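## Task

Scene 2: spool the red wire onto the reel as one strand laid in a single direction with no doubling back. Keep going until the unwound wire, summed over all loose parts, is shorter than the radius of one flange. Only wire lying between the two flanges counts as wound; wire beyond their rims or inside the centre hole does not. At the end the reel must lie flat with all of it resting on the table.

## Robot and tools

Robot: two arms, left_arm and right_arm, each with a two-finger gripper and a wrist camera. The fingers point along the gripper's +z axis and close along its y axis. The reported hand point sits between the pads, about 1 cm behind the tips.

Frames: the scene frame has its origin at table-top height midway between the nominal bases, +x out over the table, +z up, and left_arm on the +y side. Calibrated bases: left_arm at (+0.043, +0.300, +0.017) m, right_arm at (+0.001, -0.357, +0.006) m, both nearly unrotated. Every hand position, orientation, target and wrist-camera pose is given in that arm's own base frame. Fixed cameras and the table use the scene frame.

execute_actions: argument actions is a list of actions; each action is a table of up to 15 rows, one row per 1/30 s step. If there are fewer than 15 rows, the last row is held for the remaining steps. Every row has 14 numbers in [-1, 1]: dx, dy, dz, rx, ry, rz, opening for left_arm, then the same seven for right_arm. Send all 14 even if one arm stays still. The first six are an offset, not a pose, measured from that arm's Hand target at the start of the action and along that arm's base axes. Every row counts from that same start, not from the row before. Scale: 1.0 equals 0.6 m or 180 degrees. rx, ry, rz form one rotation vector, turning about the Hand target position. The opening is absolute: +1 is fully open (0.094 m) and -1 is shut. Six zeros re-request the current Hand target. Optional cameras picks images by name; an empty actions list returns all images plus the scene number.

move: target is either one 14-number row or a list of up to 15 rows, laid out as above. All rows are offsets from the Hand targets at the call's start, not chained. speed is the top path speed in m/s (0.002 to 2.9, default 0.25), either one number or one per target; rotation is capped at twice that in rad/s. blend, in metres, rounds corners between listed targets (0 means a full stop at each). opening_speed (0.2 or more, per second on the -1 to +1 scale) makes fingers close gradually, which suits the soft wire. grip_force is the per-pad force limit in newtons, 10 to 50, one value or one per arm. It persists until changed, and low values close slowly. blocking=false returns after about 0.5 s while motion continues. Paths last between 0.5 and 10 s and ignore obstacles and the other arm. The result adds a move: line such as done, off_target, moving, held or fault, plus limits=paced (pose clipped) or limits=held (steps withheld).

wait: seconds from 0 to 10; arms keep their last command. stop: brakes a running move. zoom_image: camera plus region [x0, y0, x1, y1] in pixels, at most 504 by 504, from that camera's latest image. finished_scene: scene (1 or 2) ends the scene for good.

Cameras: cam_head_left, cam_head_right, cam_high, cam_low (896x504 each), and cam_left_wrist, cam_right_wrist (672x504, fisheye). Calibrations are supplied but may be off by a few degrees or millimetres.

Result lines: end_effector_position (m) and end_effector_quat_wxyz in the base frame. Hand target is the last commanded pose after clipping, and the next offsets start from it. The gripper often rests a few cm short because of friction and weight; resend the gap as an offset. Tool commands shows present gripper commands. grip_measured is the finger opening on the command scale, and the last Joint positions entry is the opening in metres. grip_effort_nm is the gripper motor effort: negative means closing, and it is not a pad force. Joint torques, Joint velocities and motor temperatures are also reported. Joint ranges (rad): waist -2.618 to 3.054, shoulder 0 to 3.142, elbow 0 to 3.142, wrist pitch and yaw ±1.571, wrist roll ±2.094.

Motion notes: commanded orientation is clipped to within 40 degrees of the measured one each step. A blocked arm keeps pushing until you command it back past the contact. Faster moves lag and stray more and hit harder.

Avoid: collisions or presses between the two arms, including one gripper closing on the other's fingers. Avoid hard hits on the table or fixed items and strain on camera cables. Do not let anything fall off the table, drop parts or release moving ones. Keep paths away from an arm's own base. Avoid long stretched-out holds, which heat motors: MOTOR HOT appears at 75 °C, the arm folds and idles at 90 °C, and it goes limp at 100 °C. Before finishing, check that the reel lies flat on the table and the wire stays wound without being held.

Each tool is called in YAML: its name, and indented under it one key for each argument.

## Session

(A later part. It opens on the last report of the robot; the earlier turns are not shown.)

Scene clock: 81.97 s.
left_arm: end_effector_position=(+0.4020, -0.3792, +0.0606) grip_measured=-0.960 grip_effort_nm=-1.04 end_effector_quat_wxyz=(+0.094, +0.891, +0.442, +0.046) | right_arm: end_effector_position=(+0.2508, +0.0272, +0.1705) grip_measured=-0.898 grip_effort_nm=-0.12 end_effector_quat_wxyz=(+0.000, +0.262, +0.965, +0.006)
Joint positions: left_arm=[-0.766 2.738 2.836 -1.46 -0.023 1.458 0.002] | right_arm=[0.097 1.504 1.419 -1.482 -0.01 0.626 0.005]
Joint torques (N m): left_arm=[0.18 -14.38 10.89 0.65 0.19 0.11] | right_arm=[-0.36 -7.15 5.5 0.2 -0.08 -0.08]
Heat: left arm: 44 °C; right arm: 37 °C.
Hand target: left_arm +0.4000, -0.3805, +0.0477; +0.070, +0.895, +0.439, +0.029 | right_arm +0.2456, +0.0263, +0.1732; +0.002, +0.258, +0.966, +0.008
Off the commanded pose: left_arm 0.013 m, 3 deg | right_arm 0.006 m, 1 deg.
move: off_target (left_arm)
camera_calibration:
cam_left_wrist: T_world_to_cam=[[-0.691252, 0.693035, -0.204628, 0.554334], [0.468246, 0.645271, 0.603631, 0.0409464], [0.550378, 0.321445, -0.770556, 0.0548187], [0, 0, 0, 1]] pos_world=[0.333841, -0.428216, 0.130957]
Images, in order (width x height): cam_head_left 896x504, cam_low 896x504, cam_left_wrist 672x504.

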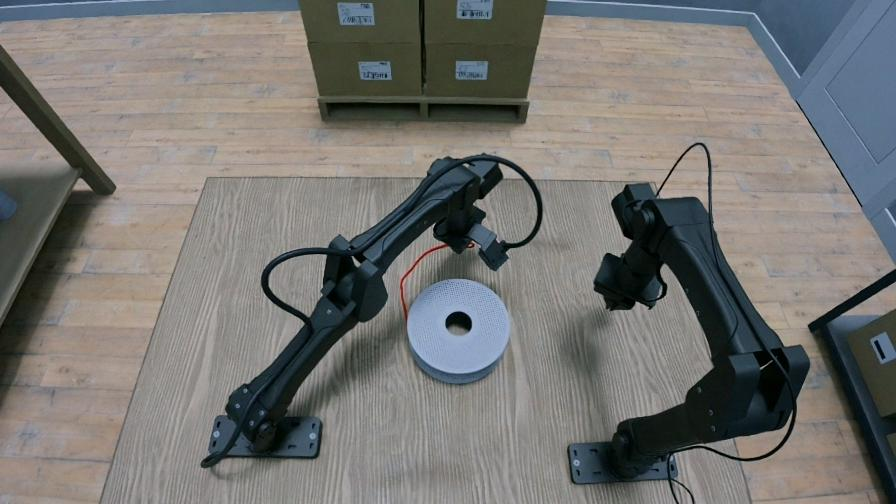

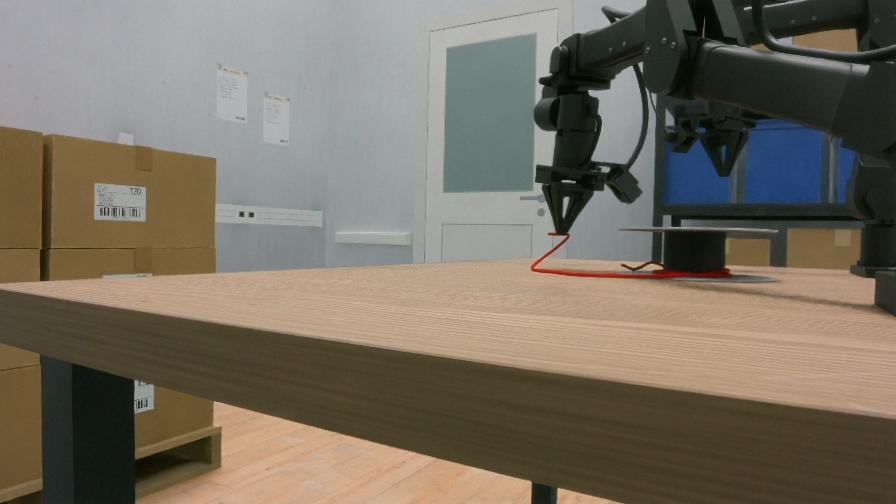

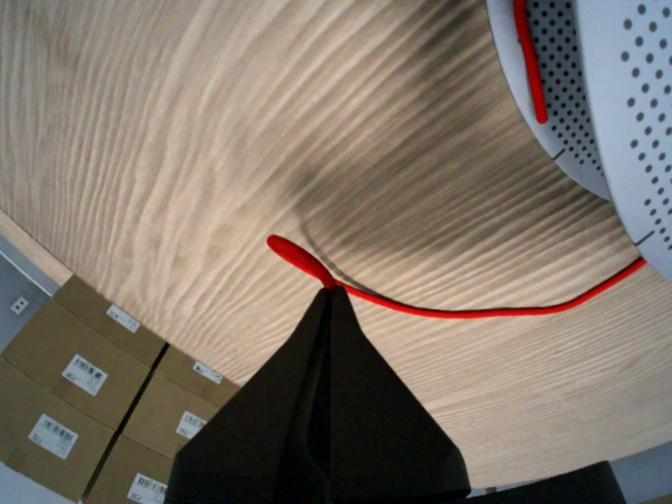

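move:
  target:
    - [0.0,0,-0.07,0,0,0,-1, 0,0,0,0,0,0,-0.9]
    - [0,0,-0.07,0,0,0,-0.6, 0,0,0,0,0,0,-0.9]
    - [0,0,0.2,0,0,0,-0.6, 0,0,0,0,0,0,-0.9]
    - [-0.08,0.5,0.22,0,0,0.4,-0.9, 0,0,0,0,0,0,-0.9]
    - [-0.3,0.65,0.22,0,0,0.4,-0.9, 0,0,0,0,0,0,-0.9]
  speed: [0.1,0.1,0.2,0.35,0.35]
  blend: [0,0,0.03,0.05,0]
  cameras: ["cam_head_left"]

zoom_image:
  camera: "cam_head_left"
  region: [380, 200, 540, 400]

Scene clock: 89.20 s.
left_arm: end_effector_position=(+0.2226, +0.0110, +0.1837) grip_measured=-0.898 grip_effort_nm=-0.12 end_effector_quat_wxyz=(+0.041, +0.464, +0.882, +0.073) | right_arm: end_effector_position=(+0.2508, +0.0272, +0.1705) grip_measured=-0.898 grip_effort_nm=-0.12 end_effector_quat_wxyz=(+0.000, +0.262, +0.965, +0.006)
Joint positions: left_arm=[-0.033 1.274 1.274 -1.432 -0.096 0.943 0.005] | right_arm=[0.097 1.504 1.419 -1.482 -0.01 0.626 0.005]
Joint torques (N m): left_arm=[0.5 -4.82 6.34 0.73 0.11 0.13] | right_arm=[-0.35 -7.15 5.52 0.2 -0.08 -0.07]
Motor temperatures (°C): left_arm=[29 37 44 30 30 30 30] | right_arm=[28 37 37 30 32 29 30]
Heat: left arm: 44 °C; right arm: 37 °C.
Hand target: left_arm +0.2200, +0.0095, +0.1798; +0.040, +0.467, +0.881, +0.065 | right_arm +0.2456, +0.0263, +0.1732; +0.002, +0.258, +0.966, +0.008
Off the commanded pose: left_arm 0.005 m, 1 deg | right_arm 0.006 m, 1 deg.
elbow stopped short (left arm): the move would have taken joint 3 (elbow) straighter than the controller allows.
move: done; blend cut to 0 m at target 4; target 2's new opening was sent with left_arm's hand 0.014 m and 2 deg from that target
Images, in order (width x height): cam_head_left 896x504.

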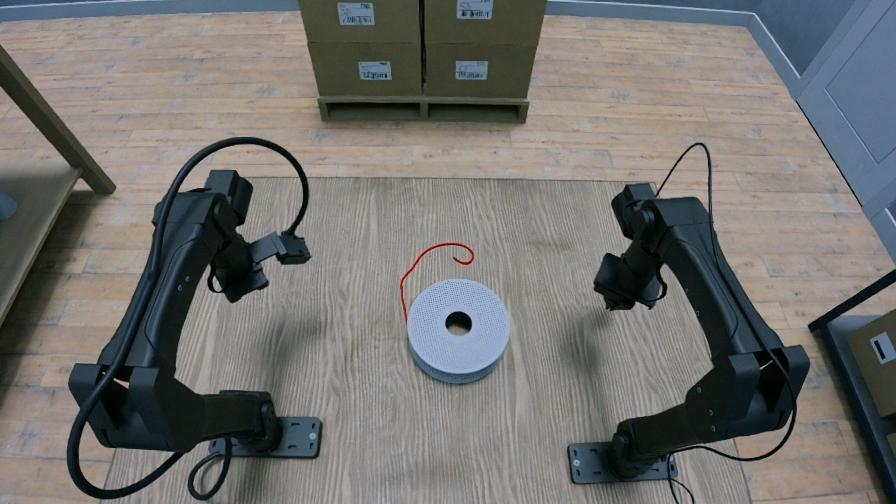

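Scaled by 2.520.

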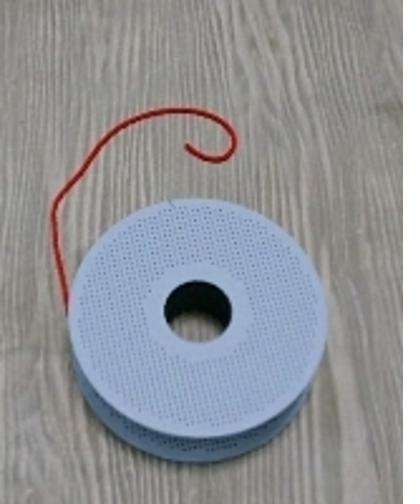

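move:
  target: [0,0,0,0,0,0,-0.9, 0.23,0.36,-0.01,0,0,0,-0.6]
  cameras: ["cam_right_wrist"]

Scene clock: 91.23 s.
left_arm: end_effector_position=(+0.2226, +0.0110, +0.1837) grip_measured=-0.898 grip_effort_nm=-0.12 end_effector_quat_wxyz=(+0.041, +0.465, +0.882, +0.073) | right_arm: end_effector_position=(+0.3810, +0.2432, +0.1718) grip_measured=-0.602 grip_effort_nm=0.13 end_effector_quat_wxyz=(+0.047, +0.251, +0.965, +0.060)
Joint positions: left_arm=[-0.033 1.274 1.274 -1.432 -0.096 0.944 0.005] | right_arm=[0.56 2.215 2.338 -1.542 -0.014 1.071 0.019]
Joint torques (N m): left_arm=[0.35 -4.81 6.34 0.74 0.09 0.09] | right_arm=[-0.21 -9.22 8.39 0.39 0.01 0.15]
Heat: left arm: 44 °C; right arm: 37 °C.
Hand target: left_arm +0.2200, +0.0095, +0.1798; +0.040, +0.467, +0.881, +0.065 | right_arm +0.3836, +0.2423, +0.1672; +0.002, +0.258, +0.966, +0.008
Off the commanded pose: left_arm 0.005 m, 1 deg | right_arm 0.005 m, 8 deg.
joint sent to its limit (right arm) — joint 4 (wrist pitch), lower limit. The joint targets are off in orientation, not in position.
move: off_target (right_arm)
camera_calibration:
cam_right_wrist: T_world_to_cam=[[-0.604065, -0.787924, -0.119503, 0.441058], [-0.707136, 0.460786, 0.536316, 0.0920875], [-0.367511, 0.408474, -0.835514, 0.295838], [0, 0, 0, 1]] pos_world=[0.44027, 0.184245, 0.250497]
Images, in order (width x height): cam_right_wrist 672x504.

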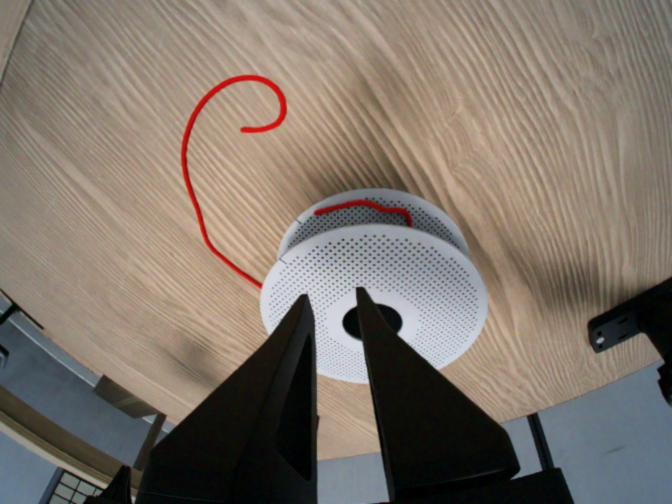

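move:
  target: [0,0,0,0,0,0,-0.9, 0.137,0.028,-0.195,0,0,0,-0.5]
  cameras: ["cam_right_wrist"]

Scene clock: 92.97 s.
left_arm: end_effector_position=(+0.2226, +0.0110, +0.1837) grip_measured=-0.898 grip_effort_nm=-0.12 end_effector_quat_wxyz=(+0.041, +0.465, +0.882, +0.073) | right_arm: end_effector_position=(+0.4644, +0.2608, +0.0563) grip_measured=-0.502 grip_effort_nm=0.13 end_effector_quat_wxyz=(+0.040, +0.263, +0.963, +0.049)
Joint positions: left_arm=[-0.033 1.274 1.274 -1.432 -0.096 0.944 0.005] | right_arm=[0.505 2.746 2.847 -1.546 -0.014 1.039 0.023]
Joint torques (N m): left_arm=[0.35 -4.56 6.34 0.72 0.09 0.08] | right_arm=[-0.24 -12.22 8.28 0.39 -0.01 -0.09]
Heat: left arm: 43 °C; right arm: 37 °C.
Hand target: left_arm +0.2200, +0.0095, +0.1798; +0.040, +0.467, +0.881, +0.065 | right_arm +0.4658, +0.2591, +0.0502; +0.002, +0.258, +0.966, +0.008
Off the commanded pose: left_arm 0.005 m, 1 deg | right_arm 0.006 m, 6 deg.
elbow stopped short (right arm): the move would have taken joint 3 (elbow) straighter than the controller allows.
move: off_target (right_arm)
camera_calibration:
cam_right_wrist: T_world_to_cam=[[-0.624605, -0.775233, -0.094246, 0.49632], [-0.685298, 0.486232, 0.542167, 0.187824], [-0.374481, 0.403227, -0.834968, 0.227383], [0, 0, 0, 1]] pos_world=[0.52387, 0.20175, 0.134801]
Images, in order (width x height): cam_right_wrist 672x504.

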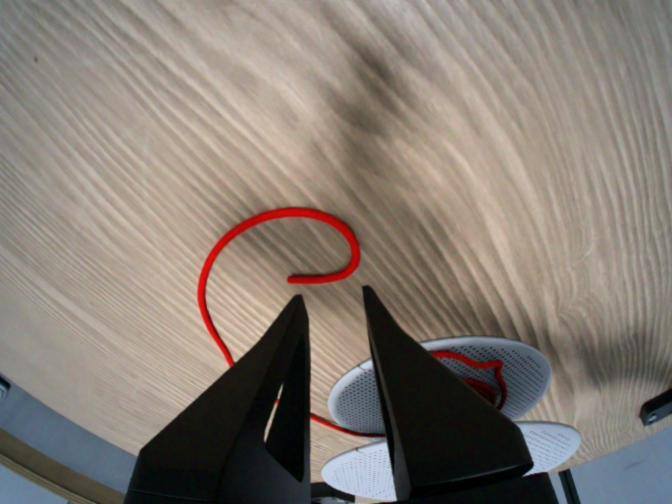

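move:
  target:
    - [0,0,0,0,0,0,-0.9, -0.007,-0.004,-0.098,0,0,0,-0.45]
    - [0,0,0,0,0,0,-0.9, -0.007,-0.004,-0.098,0,0,0,-1]
  speed: 0.1
  cameras: ["cam_right_wrist"]

Scene clock: 94.77 s.
left_arm: end_effector_position=(+0.2226, +0.0110, +0.1837) grip_measured=-0.898 grip_effort_nm=-0.12 end_effector_quat_wxyz=(+0.041, +0.465, +0.882, +0.073) | right_arm: end_effector_position=(+0.4617, +0.2594, +0.0099) grip_measured=-0.950 grip_effort_nm=-1.03 end_effector_quat_wxyz=(+0.014, +0.262, +0.965, +0.024)
Joint positions: left_arm=[-0.033 1.274 1.274 -1.432 -0.096 0.944 0.005] | right_arm=[0.505 2.839 2.85 -1.528 -0.015 1.036 0.002]
Joint torques (N m): left_arm=[0.42 -4.72 6.27 0.72 0.11 0.09] | right_arm=[-0.21 -10.97 7.58 0.35 0.01 -0.06]
Heat: left arm: 43 °C; right arm: 37 °C.
Hand target: left_arm +0.2200, +0.0095, +0.1798; +0.040, +0.467, +0.881, +0.065 | right_arm +0.4618, +0.2567, -0.0084; +0.002, +0.258, +0.966, +0.008
Off the commanded pose: left_arm 0.005 m, 1 deg | right_arm 0.019 m, 2 deg.
move: off_target (right_arm); target 2's new opening was sent with right_arm's hand 0.019 m and 2 deg from that target
camera_calibration:
cam_right_wrist: T_world_to_cam=[[-0.626094, -0.779252, -0.0277964, 0.490272], [-0.651831, 0.503487, 0.567113, 0.191657], [-0.427929, 0.373184, -0.823171, 0.220522], [0, 0, 0, 1]] pos_world=[0.526252, 0.203253, 0.086464]
Images, in order (width x height): cam_right_wrist 672x504.

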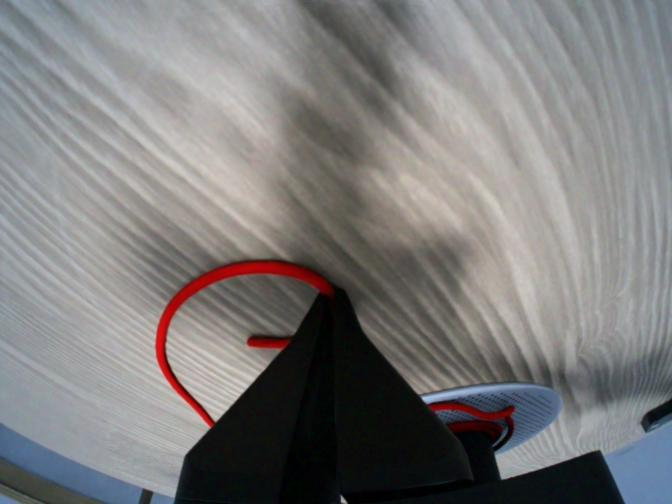

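move:
  target:
    - [0,0,0,0,0,0,-0.9, 0,0,0.05,0,0,0,-1]
    - [0,0,0,0,0,0,-0.9, 0.06,-0.095,0.1,0,0,0,-1]
    - [0,0,0,0,0,0,-0.9, -0.05,-0.278,0.1,0,0,0.05,-1]
    - [0,0,0,0,0,0,-0.9, -0.263,-0.336,0.1,0,0,0.12,-1]
  speed: 0.15
  blend: [0.01,0.02,0.03,0]
  cameras: ["cam_head_left","cam_right_wrist","cam_low"]

zoom_image:
  camera: "cam_head_left"
  region: [380, 240, 580, 400]

Scene clock: 99.03 s.
left_arm: end_effector_position=(+0.2226, +0.0110, +0.1837) grip_measured=-0.898 grip_effort_nm=-0.12 end_effector_quat_wxyz=(+0.041, +0.465, +0.882, +0.073) | right_arm: end_effector_position=(+0.3017, +0.0577, +0.0462) grip_measured=-0.950 grip_effort_nm=-1.03 end_effector_quat_wxyz=(-0.015, +0.075, +0.997, +0.007)
Joint positions: left_arm=[-0.033 1.274 1.274 -1.432 -0.096 0.944 0.005] | right_arm=[0.174 1.779 1.215 -1.032 -0.02 0.325 0.002]
Joint torques (N m): left_arm=[0.43 -4.68 6.2 0.75 0.11 0.1] | right_arm=[-0.62 -9.84 5.27 0.34 -0.01 -0.08]
Heat: left arm: 43 °C; right arm: 38 °C.
Hand target: left_arm +0.2200, +0.0095, +0.1798; +0.040, +0.467, +0.881, +0.065 | right_arm +0.3040, +0.0551, +0.0515; +0.001, +0.073, +0.997, +0.008
Off the commanded pose: left_arm 0.005 m, 1 deg | right_arm 0.006 m, 2 deg.
elbow stopped short (right arm): the move would have taken joint 3 (elbow) straighter than the controller allows.
move: done
camera_calibration:
cam_right_wrist: T_world_to_cam=[[-0.292337, -0.956082, 0.0211207, 0.141123], [-0.762096, 0.246251, 0.598808, 0.214875], [-0.57771, 0.158957, -0.800614, 0.313784], [0, 0, 0, 1]] pos_world=[0.386287, 0.0321341, 0.119571]
Images, in order (width x height): cam_head_left 896x504, cam_low 896x504, cam_right_wrist 672x504.

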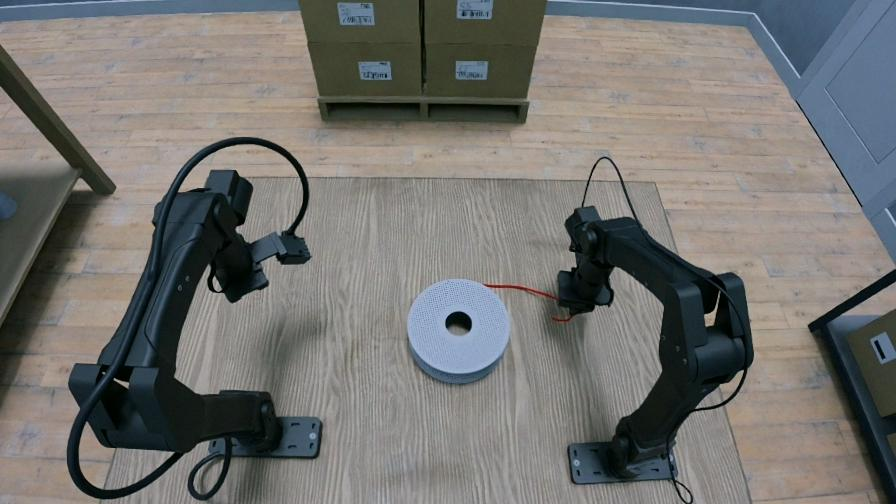

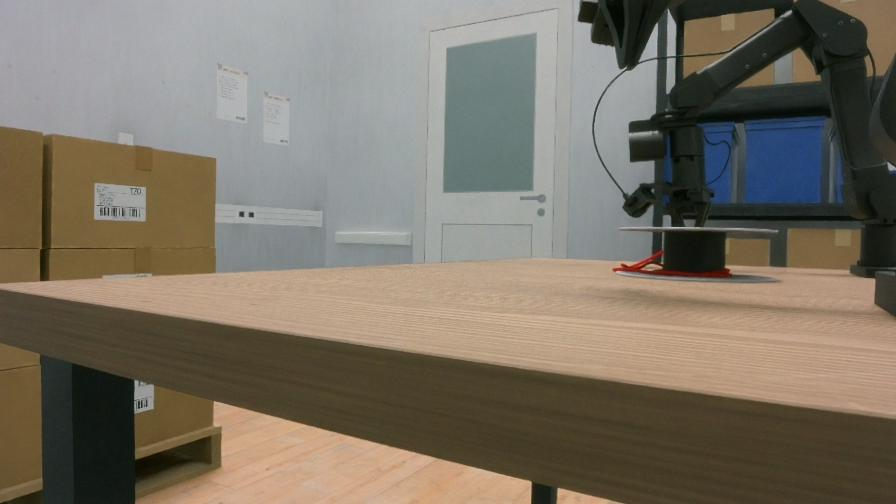

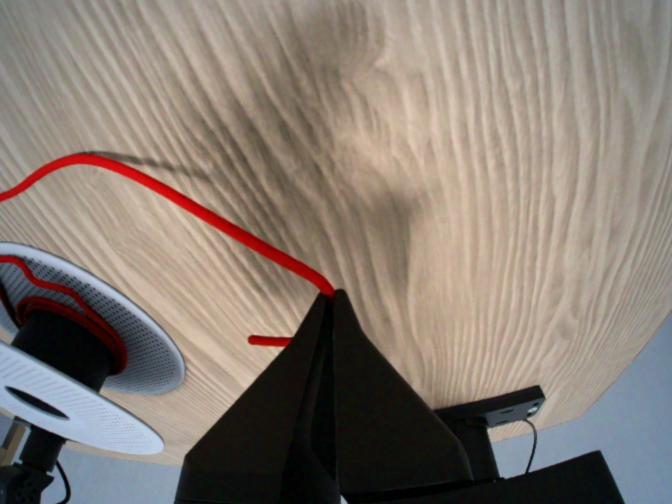

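Scaled by 2.520.

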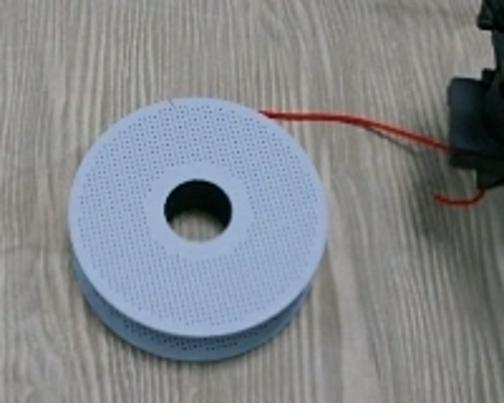

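move:
  target:
    - [0,0,0,0,0,0,-0.9, -0.07,0.06,0,0,0,-0.1,-1]
    - [0,0,0,0,0,0,-0.9, -0.198,0.135,0,0,0,-0.2,-1]
    - [0,0,0,0,0,0,-0.9, -0.285,0.25,0,0,0,-0.28,-1]
  speed: 0.12
  blend: [0.02,0.02,0]
  cameras: ["cam_head_left","cam_right_wrist"]

zoom_image:
  camera: "cam_head_left"
  region: [380, 260, 580, 460]

Scene clock: 104.13 s.
left_arm: end_effector_position=(+0.2226, +0.0110, +0.1837) grip_measured=-0.898 grip_effort_nm=-0.12 end_effector_quat_wxyz=(+0.041, +0.465, +0.882, +0.073) | right_arm: end_effector_position=(+0.1293, +0.2020, +0.0498) grip_measured=-0.950 grip_effort_nm=-1.03 end_effector_quat_wxyz=(-0.004, +0.488, +0.873, +0.007)
Joint positions: left_arm=[-0.033 1.274 1.274 -1.432 -0.096 0.944 0.005] | right_arm=[0.991 1.486 0.918 -0.989 -0.009 2.01 0.002]
Joint torques (N m): left_arm=[0.35 -4.81 6.24 0.71 0.12 0.13] | right_arm=[0.62 -3.82 8.24 0.24 0.11 0.17]
Heat: left arm: 43 °C; right arm: 38 °C.
Hand target: left_arm +0.2200, +0.0095, +0.1798; +0.040, +0.467, +0.881, +0.065 | right_arm +0.1329, +0.2051, +0.0515; +0.004, +0.491, +0.871, +0.007
Off the commanded pose: left_arm 0.005 m, 1 deg | right_arm 0.005 m, 1 deg.
move: done
camera_calibration:
cam_right_wrist: T_world_to_cam=[[-0.918943, -0.39383, 0.0210016, 0.196057], [-0.308092, 0.750092, 0.585184, -0.113934], [-0.246216, 0.531281, -0.810628, 0.0765658], [0, 0, 0, 1]] pos_world=[0.163915, 0.121996, 0.124621]
Images, in order (width x height): cam_head_left 896x504, cam_right_wrist 672x504.

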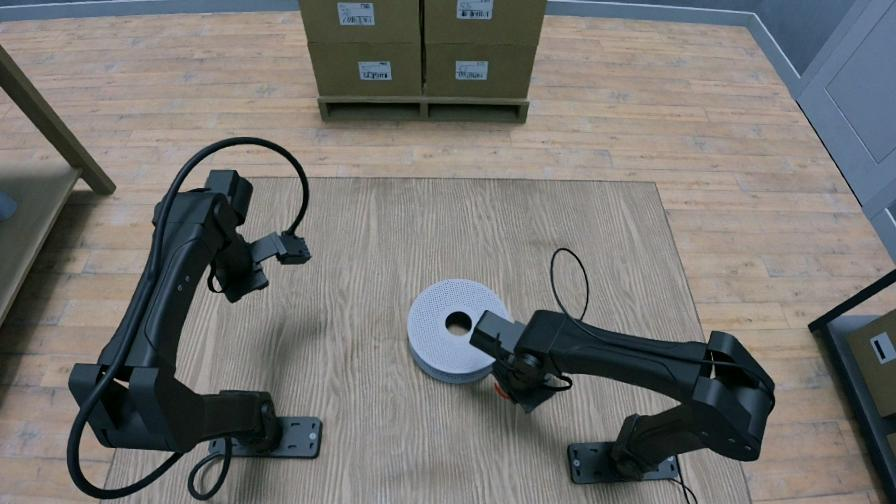

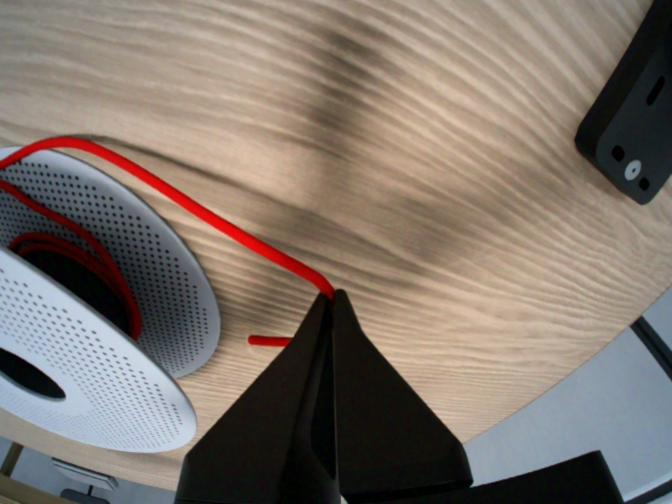

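Scaled by 2.520.

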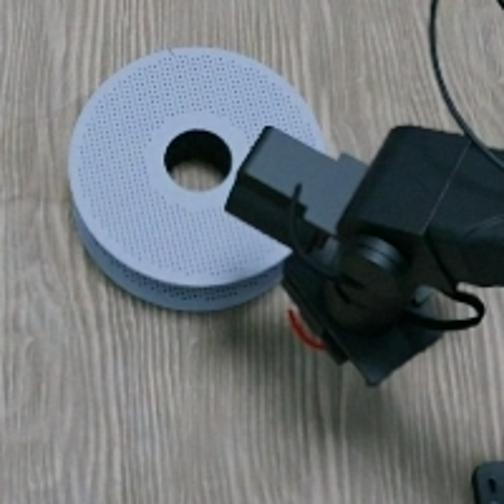

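move:
  target:
    - [0,0,0,0,0,0,-0.9, -0.03,0.06,-0.01,0,0,0,-1]
    - [0,0,0,0,0,0,-0.9, -0.025,0.15,-0.02,0,0,0.02,-1]
    - [0,0,0,0,0,0,-0.9, -0.028,0.155,-0.09,0,0,0.02,-1]
    - [0,0,0,0,0,0,-0.9, -0.028,0.155,-0.09,0,0,0.02,-0.6]
    - [0,0,0,0,0,0,-0.9, -0.028,0.15,0.15,0,0,0.02,-0.6]
  speed: 0.12
  blend: [0.02,0.01,0,0,0]
  cameras: ["cam_right_wrist"]

move:
  target: [0,0,0,0,0,0,-0.9, 0.2,-0.55,0,0,0,0.2,-0.8]
  speed: 0.3
  cameras: ["cam_head_left","cam_low"]

zoom_image:
  camera: "cam_head_left"
  region: [380, 260, 580, 460]

Scene clock: 108.77 s.
left_arm: end_effector_position=(+0.2226, +0.0110, +0.1837) grip_measured=-0.898 grip_effort_nm=-0.11 end_effector_quat_wxyz=(+0.041, +0.465, +0.882, +0.073) | right_arm: end_effector_position=(+0.1177, +0.2957, +0.1306) grip_measured=-0.602 grip_effort_nm=0.13 end_effector_quat_wxyz=(-0.010, +0.441, +0.898, -0.002)
Joint positions: left_arm=[-0.033 1.274 1.274 -1.432 -0.096 0.944 0.005] | right_arm=[1.178 1.75 1.52 -1.344 -0.02 2.09 0.019]
Joint torques (N m): left_arm=[0.55 -4.64 6.28 0.71 0.12 0.08] | right_arm=[0.36 -9.26 8.29 0.08 -0.02 0.15]
Heat: left arm: 43 °C; right arm: 38 °C.
Hand target: left_arm +0.2200, +0.0095, +0.1798; +0.040, +0.467, +0.881, +0.065 | right_arm +0.1162, +0.2950, +0.1415; +0.004, +0.463, +0.886, +0.007
Off the commanded pose: left_arm 0.005 m, 1 deg | right_arm 0.011 m, 3 deg.
joint sent to its limit (right arm) — joint 6 (wrist roll), upper limit. The joint targets are off in orientation, not in position.
move: off_target (right_arm); target 4's new opening was sent with right_arm's hand 0.009 m and 3 deg from that target
camera_calibration:
cam_right_wrist: T_world_to_cam=[[-0.870916, -0.489638, 0.0419612, 0.240565], [-0.376426, 0.719556, 0.583561, -0.217873], [-0.315927, 0.492437, -0.810984, 0.109109], [0, 0, 0, 1]] pos_world=[0.161969, 0.220832, 0.205534]
Images, in order (width x height): cam_right_wrist 672x504.

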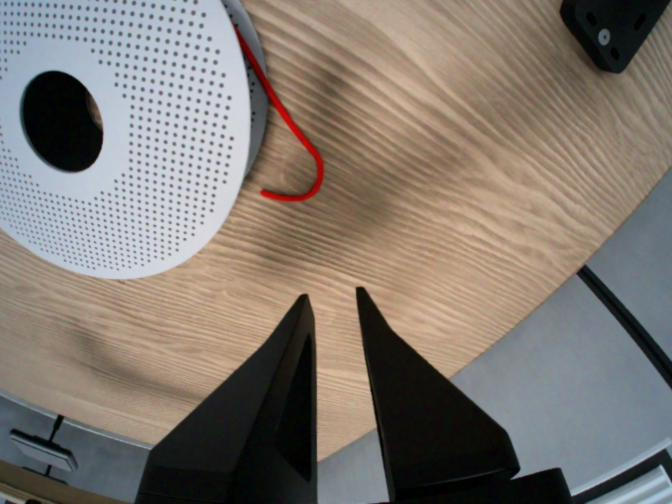

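Scene clock: 111.00 s.
left_arm: end_effector_position=(+0.2226, +0.0110, +0.1837) grip_measured=-0.898 grip_effort_nm=-0.12 end_effector_quat_wxyz=(+0.041, +0.465, +0.882, +0.073) | right_arm: end_effector_position=(+0.2316, -0.0337, +0.1386) grip_measured=-0.798 grip_effort_nm=-0.12 end_effector_quat_wxyz=(-0.001, +0.169, +0.986, +0.005)
Joint positions: left_arm=[-0.033 1.274 1.274 -1.432 -0.096 0.944 0.005] | right_arm=[-0.156 1.428 1.225 -1.368 -0.01 0.183 0.01]
Joint torques (N m): left_arm=[0.44 -4.71 6.48 0.74 0.11 0.06] | right_arm=[-0.62 -3.55 8.73 0.21 -0.1 -0.05]
Heat: left arm: 43 °C; right arm: 38 °C.
Hand target: left_arm +0.2200, +0.0095, +0.1798; +0.040, +0.467, +0.881, +0.065 | right_arm +0.2362, -0.0349, +0.1415; +0.002, +0.166, +0.986, +0.008
Off the commanded pose: left_arm 0.005 m, 1 deg | right_arm 0.006 m, 1 deg.
move: done
Images, in order (width x height): cam_head_left 896x504, cam_low 896x504.

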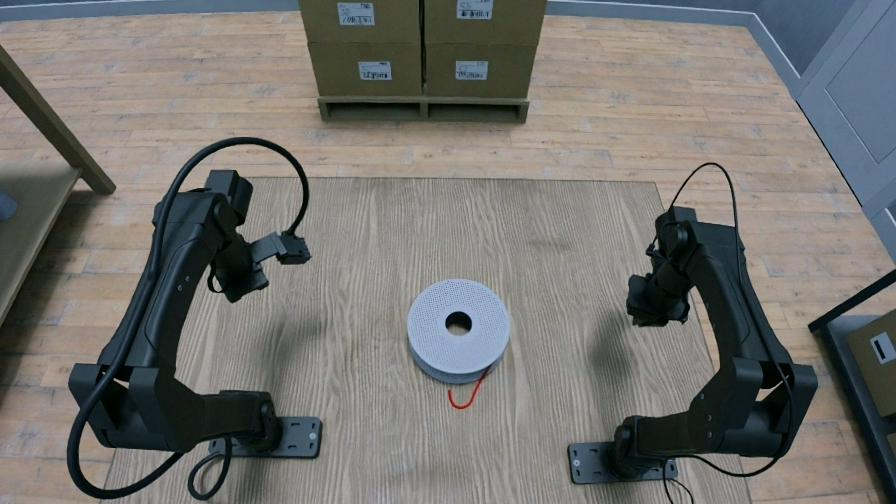

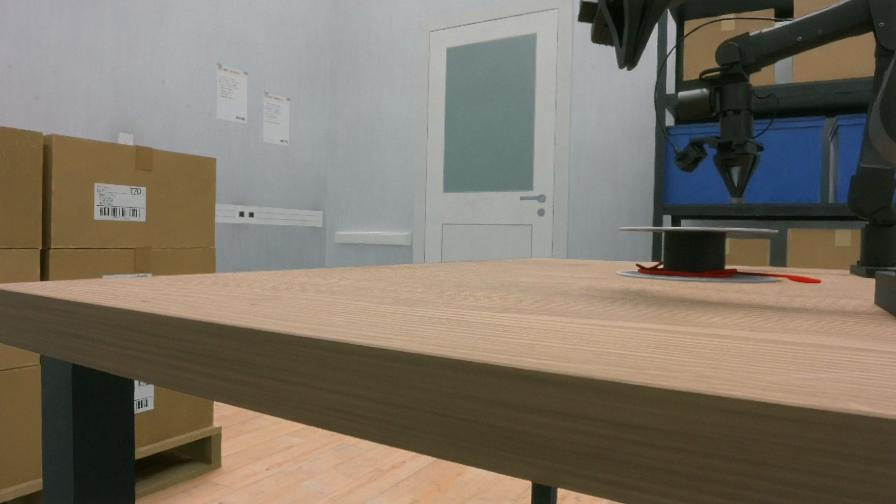

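Scaled by 2.520.

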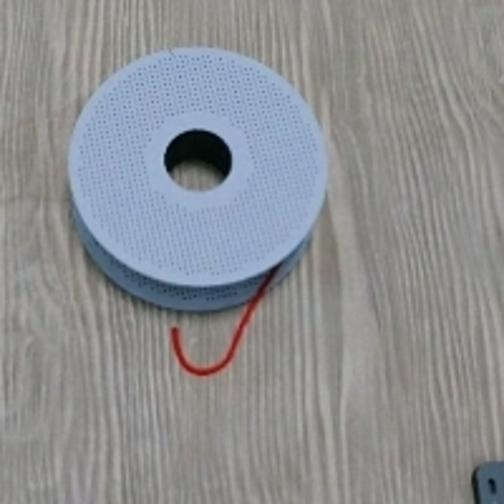

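move:
  target:
    - [0.05,-0.3,-0.01,0,0,-0.3,-0.5, 0,0,0,0,0,0,-0.8]
    - [-0.25,-0.59,-0.01,0,0,-0.617,-0.5, 0,0,0,0,0,0,-0.8]
  speed: 0.3
  blend: 0.05
  cameras: ["cam_left_wrist"]

Scene clock: 115.43 s.
left_arm: end_effector_position=(+0.0722, -0.3393, +0.1720) grip_measured=-0.502 grip_effort_nm=0.10 end_effector_quat_wxyz=(+0.076, +0.990, +0.120, +0.012) | right_arm: end_effector_position=(+0.2316, -0.0336, +0.1386) grip_measured=-0.798 grip_effort_nm=-0.12 end_effector_quat_wxyz=(-0.001, +0.168, +0.986, +0.005)
Joint positions: left_arm=[-1.371 1.721 1.64 -1.336 -0.012 1.531 0.023] | right_arm=[-0.156 1.428 1.225 -1.368 -0.01 0.182 0.01]
Joint torques (N m): left_arm=[0.06 -7.86 10.93 0.59 0.18 0.15] | right_arm=[-0.62 -3.54 8.72 0.2 -0.11 -0.08]
Heat: left arm: 43 °C; right arm: 38 °C.
Hand target: left_arm +0.0701, -0.3445, +0.1738; +0.076, +0.991, +0.114, +0.004 | right_arm +0.2362, -0.0349, +0.1415; +0.002, +0.166, +0.986, +0.008
Off the commanded pose: left_arm 0.006 m, 1 deg | right_arm 0.006 m, 1 deg.
move: done
camera_calibration:
cam_left_wrist: T_world_to_cam=[[-0.103817, 0.983217, -0.15002, 0.368254], [0.773469, 0.174637, 0.6093, -0.0803299], [0.625274, -0.0527807, -0.778619, 0.178353], [0, 0, 0, 1]] pos_world=[-0.0111561, -0.338631, 0.24306]
Images, in order (width x height): cam_left_wrist 672x504.

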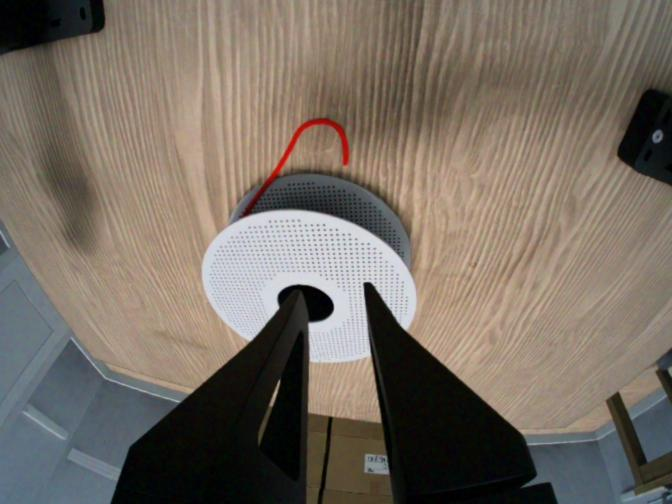

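move:
  target: [-0.013,-0.043,-0.2,0,0,0,-0.5, 0,0,0,0,0,0,-0.8]
  cameras: ["cam_left_wrist"]

Scene clock: 117.03 s.
left_arm: end_effector_position=(+0.0663, -0.3719, +0.0614) grip_measured=-0.502 grip_effort_nm=0.09 end_effector_quat_wxyz=(+0.084, +0.990, +0.114, +0.011) | right_arm: end_effector_position=(+0.2316, -0.0336, +0.1386) grip_measured=-0.798 grip_effort_nm=-0.12 end_effector_quat_wxyz=(-0.001, +0.168, +0.986, +0.005)
Joint positions: left_arm=[-1.403 1.846 1.348 -0.903 -0.012 1.51 0.023] | right_arm=[-0.156 1.428 1.225 -1.368 -0.01 0.182 0.01]
Joint torques (N m): left_arm=[-0.23 -9.58 7.01 0.77 0.12 -0.01] | right_arm=[-0.61 -3.54 8.7 0.21 -0.11 -0.08]
Heat: left arm: 43 °C; right arm: 38 °C.
Hand target: left_arm +0.0623, -0.3704, +0.0539; +0.076, +0.991, +0.114, +0.004 | right_arm +0.2362, -0.0349, +0.1415; +0.002, +0.166, +0.986, +0.008
Off the commanded pose: left_arm 0.009 m, 1 deg | right_arm 0.006 m, 1 deg.
move: done
camera_calibration:
cam_left_wrist: T_world_to_cam=[[-0.0927556, 0.981769, -0.165908, 0.382776], [0.775761, 0.175711, 0.606069, -0.00227366], [0.624172, -0.0724885, -0.777917, 0.0869035], [0, 0, 0, 1]] pos_world=[-0.0169743, -0.369099, 0.132487]
Images, in order (width x height): cam_left_wrist 672x504.

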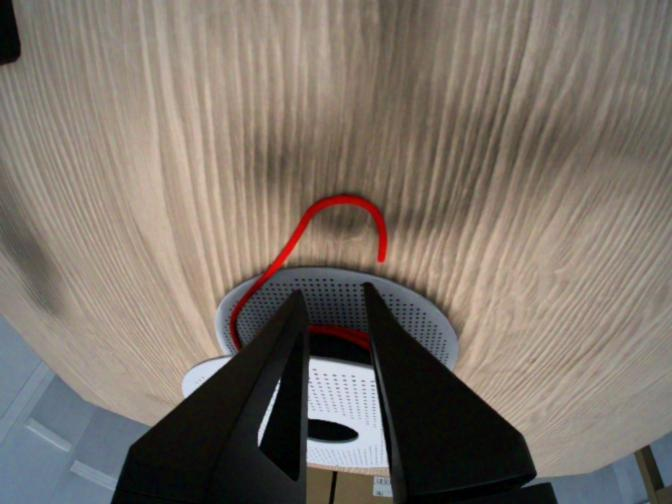

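move:
  target:
    - [0.012,0.02,-0.05,0,0,0,-0.5, 0,0,0,0,0,0,-0.8]
    - [0.012,0.02,-0.105,0,0,0,-0.5, 0,0,0,0,0,0,-0.8]
  speed: 0.1
  cameras: ["cam_left_wrist"]

Scene clock: 119.57 s.
left_arm: end_effector_position=(+0.0721, -0.3644, +0.0036) grip_measured=-0.502 grip_effort_nm=0.09 end_effector_quat_wxyz=(+0.092, +0.989, +0.117, +0.012) | right_arm: end_effector_position=(+0.2316, -0.0336, +0.1386) grip_measured=-0.798 grip_effort_nm=-0.12 end_effector_quat_wxyz=(-0.001, +0.168, +0.986, +0.005)
Joint positions: left_arm=[-1.384 1.891 1.159 -0.653 -0.012 1.523 0.023] | right_arm=[-0.156 1.428 1.225 -1.368 -0.01 0.182 0.01]
Joint torques (N m): left_arm=[0.32 -8.49 5.93 0.88 0.18 0.09] | right_arm=[-0.59 -3.56 8.73 0.22 -0.1 -0.08]
Heat: left arm: 43 °C; right arm: 39 °C.
Hand target: left_arm +0.0695, -0.3584, -0.0091; +0.076, +0.991, +0.114, +0.004 | right_arm +0.2362, -0.0349, +0.1415; +0.002, +0.166, +0.986, +0.008
Off the commanded pose: left_arm 0.014 m, 2 deg | right_arm 0.006 m, 1 deg.
move: off_target (left_arm)
camera_calibration:
cam_left_wrist: T_world_to_cam=[[-0.0976867, 0.9787, -0.180567, 0.365628], [0.771868, 0.189037, 0.60703, 0.0321213], [0.628233, -0.0800752, -0.773893, 0.0356557], [0, 0, 0, 1]] pos_world=[-0.0114766, -0.361057, 0.0741154]
Images, in order (width x height): cam_left_wrist 672x504.

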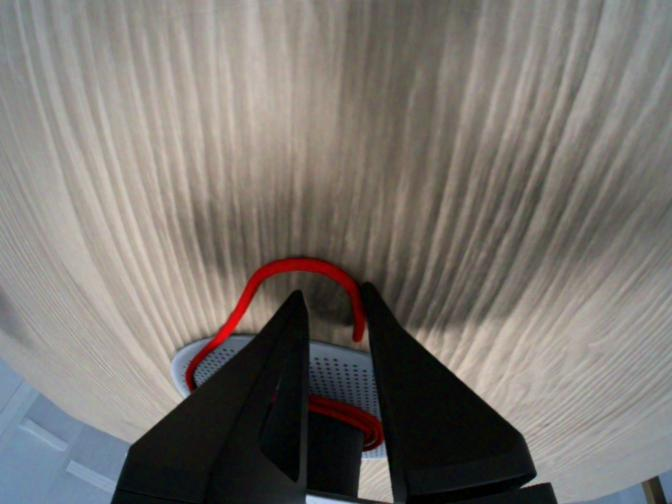

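move:
  target:
    - [0,0,0,0,0,0,-1, 0,0,0,0,0,0,-0.8]
    - [-0.005,0,0.085,0,0,0,-1, 0,0,0,0,0,0,-0.8]
    - [0.02,0.094,0.085,0,0,0,-1, 0,0,0,0,0,0,-0.8]
    - [0.1,0.185,0.085,0,0,0,-1, 0,0,0,0,0,0,-0.8]
  speed: 0.1
  blend: [0,0.01,0.02,0]
  cameras: ["cam_left_wrist","cam_head_left"]

zoom_image:
  camera: "cam_head_left"
  region: [380, 260, 580, 460]

Scene clock: 123.23 s.
left_arm: end_effector_position=(+0.1357, -0.2523, +0.0388) grip_measured=-0.953 grip_effort_nm=-1.04 end_effector_quat_wxyz=(+0.073, +0.990, +0.119, +0.014) | right_arm: end_effector_position=(+0.2316, -0.0336, +0.1386) grip_measured=-0.798 grip_effort_nm=-0.12 end_effector_quat_wxyz=(-0.001, +0.168, +0.986, +0.005)
Joint positions: left_arm=[-1.062 1.559 0.929 -0.794 0.029 1.838 0.002] | right_arm=[-0.156 1.428 1.225 -1.368 -0.01 0.182 0.01]
Joint torques (N m): left_arm=[0.17 -10.17 5.89 0.54 0.26 0.11] | right_arm=[-0.61 -3.55 8.73 0.21 -0.1 -0.08]
Heat: left arm: 43 °C; right arm: 39 °C.
Hand target: left_arm +0.1294, -0.2473, +0.0418; +0.076, +0.991, +0.114, +0.004 | right_arm +0.2362, -0.0349, +0.1415; +0.002, +0.166, +0.986, +0.008
Off the commanded pose: left_arm 0.009 m, 1 deg | right_arm 0.006 m, 1 deg.
move: done
camera_calibration:
cam_left_wrist: T_world_to_cam=[[-0.101764, 0.984369, -0.143745, 0.269079], [0.772097, 0.169269, 0.612547, -0.0647714], [0.627304, -0.0486496, -0.777254, 0.0402652], [0, 0, 0, 1]] pos_world=[0.052134, -0.25195, 0.109651]
Images, in order (width x height): cam_head_left 896x504, cam_left_wrist 672x504.

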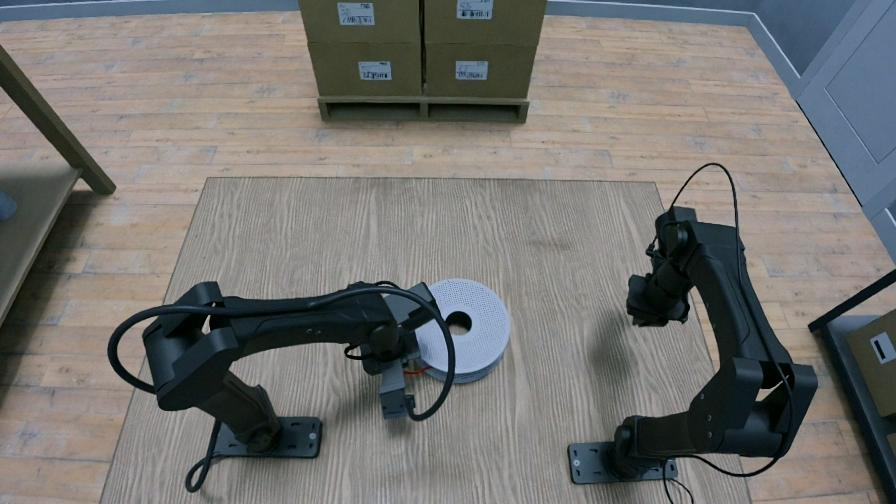

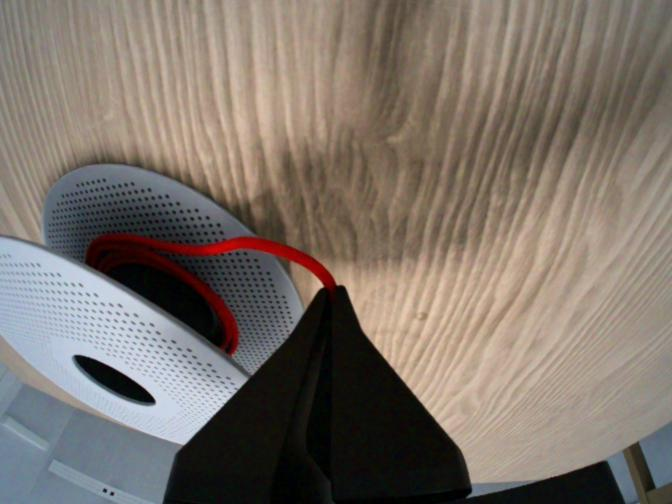

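Scaled by 2.520.

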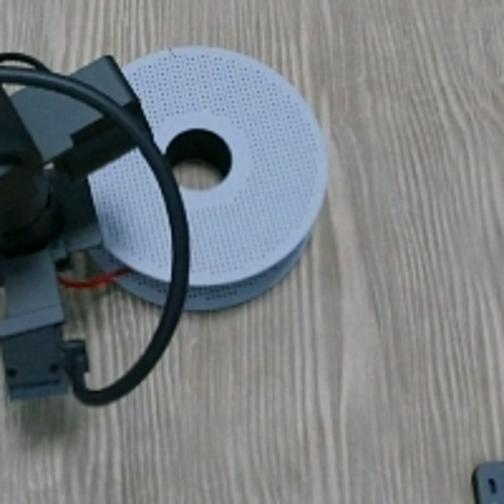

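move:
  target:
    - [0.055,0.025,-0.01,0,0,0,-1, 0,0,0,0,0,0,-0.8]
    - [0.095,0.015,-0.02,0,0,0,-1, 0,0,0,0,0,0,-0.8]
    - [0.095,0.015,-0.065,0,0,0,-1, 0,0,0,0,0,0,-0.8]
    - [0.095,0.015,-0.065,0,0,0,-0.75, 0,0,0,0,0,0,-0.8]
    - [0.095,0.02,0.2,0,0,0,-0.75, 0,0,0,0,0,0,-0.8]
    - [0.2,0.4,0.22,0,0,0.3,-0.75, 0,0,0,0,0,0,-0.8]
  speed: [0.1,0.1,0.1,0.1,0.15,0.3]
  blend: [0.01,0,0,0,0.01,0]
  cameras: ["cam_head_left","cam_low","cam_high"]

zoom_image:
  camera: "cam_head_left"
  region: [380, 260, 540, 420]

zoom_image:
  camera: "cam_low"
  region: [600, 210, 800, 300]

Scene clock: 129.20 s.
left_arm: end_effector_position=(+0.2509, -0.0063, +0.1697) grip_measured=-0.752 grip_effort_nm=0.09 end_effector_quat_wxyz=(+0.064, +0.829, +0.554, +0.043) | right_arm: end_effector_position=(+0.2316, -0.0336, +0.1386) grip_measured=-0.798 grip_effort_nm=-0.12 end_effector_quat_wxyz=(-0.001, +0.168, +0.986, +0.005)
Joint positions: left_arm=[0.014 1.367 1.287 -1.349 0.06 1.973 0.012] | right_arm=[-0.156 1.428 1.225 -1.368 -0.01 0.182 0.01]
Joint torques (N m): left_arm=[0.25 -5.45 9.85 0.45 0.11 0.09] | right_arm=[-0.61 -3.55 8.72 0.2 -0.11 -0.07]
Heat: left arm: 43 °C; right arm: 39 °C.
Hand target: left_arm +0.2495, -0.0073, +0.1739; +0.066, +0.831, +0.551, +0.038 | right_arm +0.2362, -0.0349, +0.1415; +0.002, +0.166, +0.986, +0.008
Off the commanded pose: left_arm 0.005 m, 1 deg | right_arm 0.006 m, 1 deg.
move: done; target 4's new opening was sent with left_arm's hand 0.011 m and 2 deg from that target
Images, in order (width x height): cam_head_left 896x504, cam_high 896x504, cam_low 896x504.

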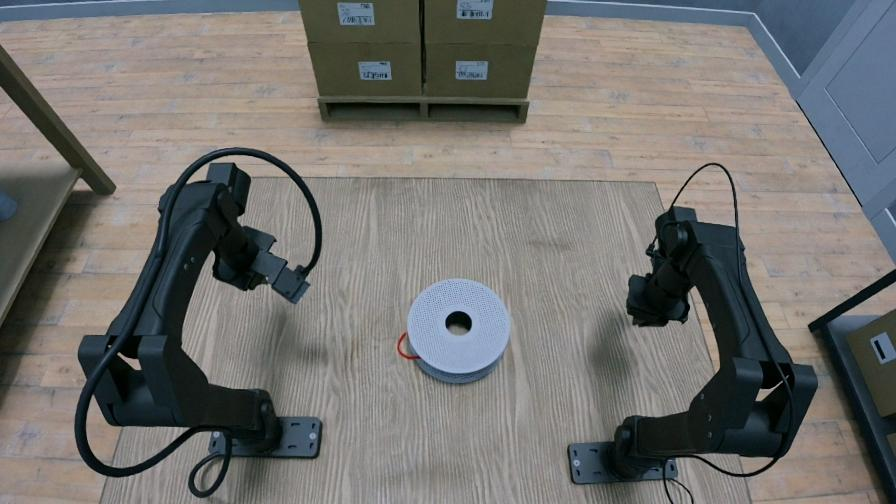

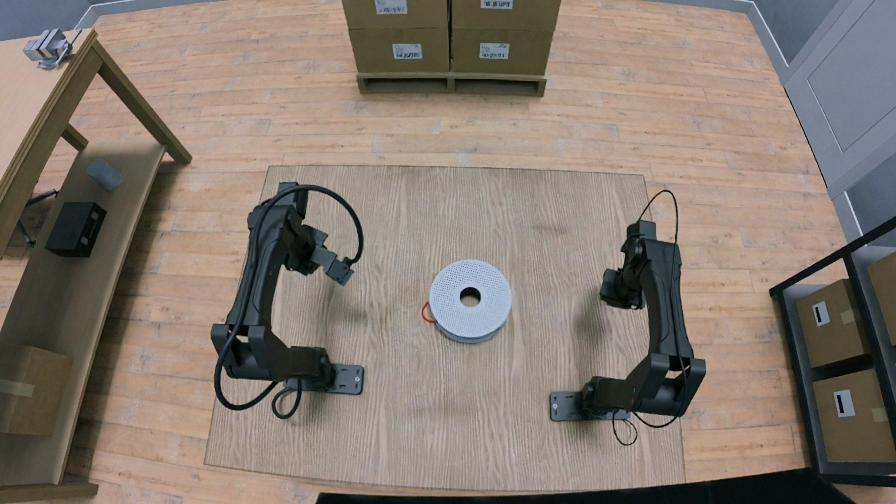

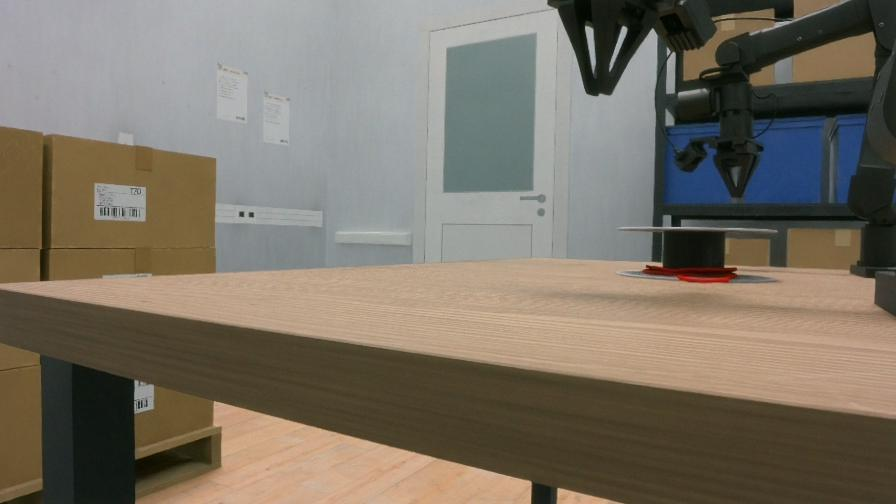

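Scaled by 3.150.

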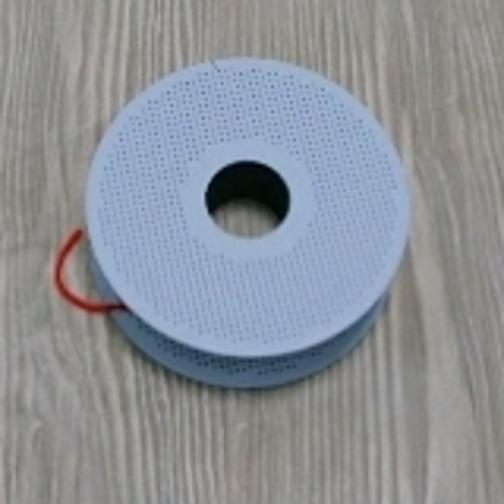

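Scaled by 2.520.

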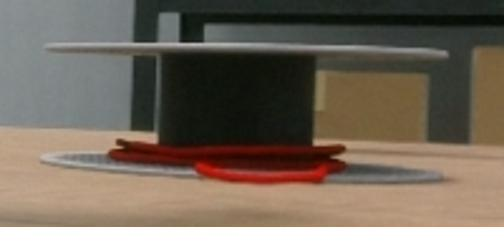

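finished_scene:
  scene: 2

The scene is finished: the task was done.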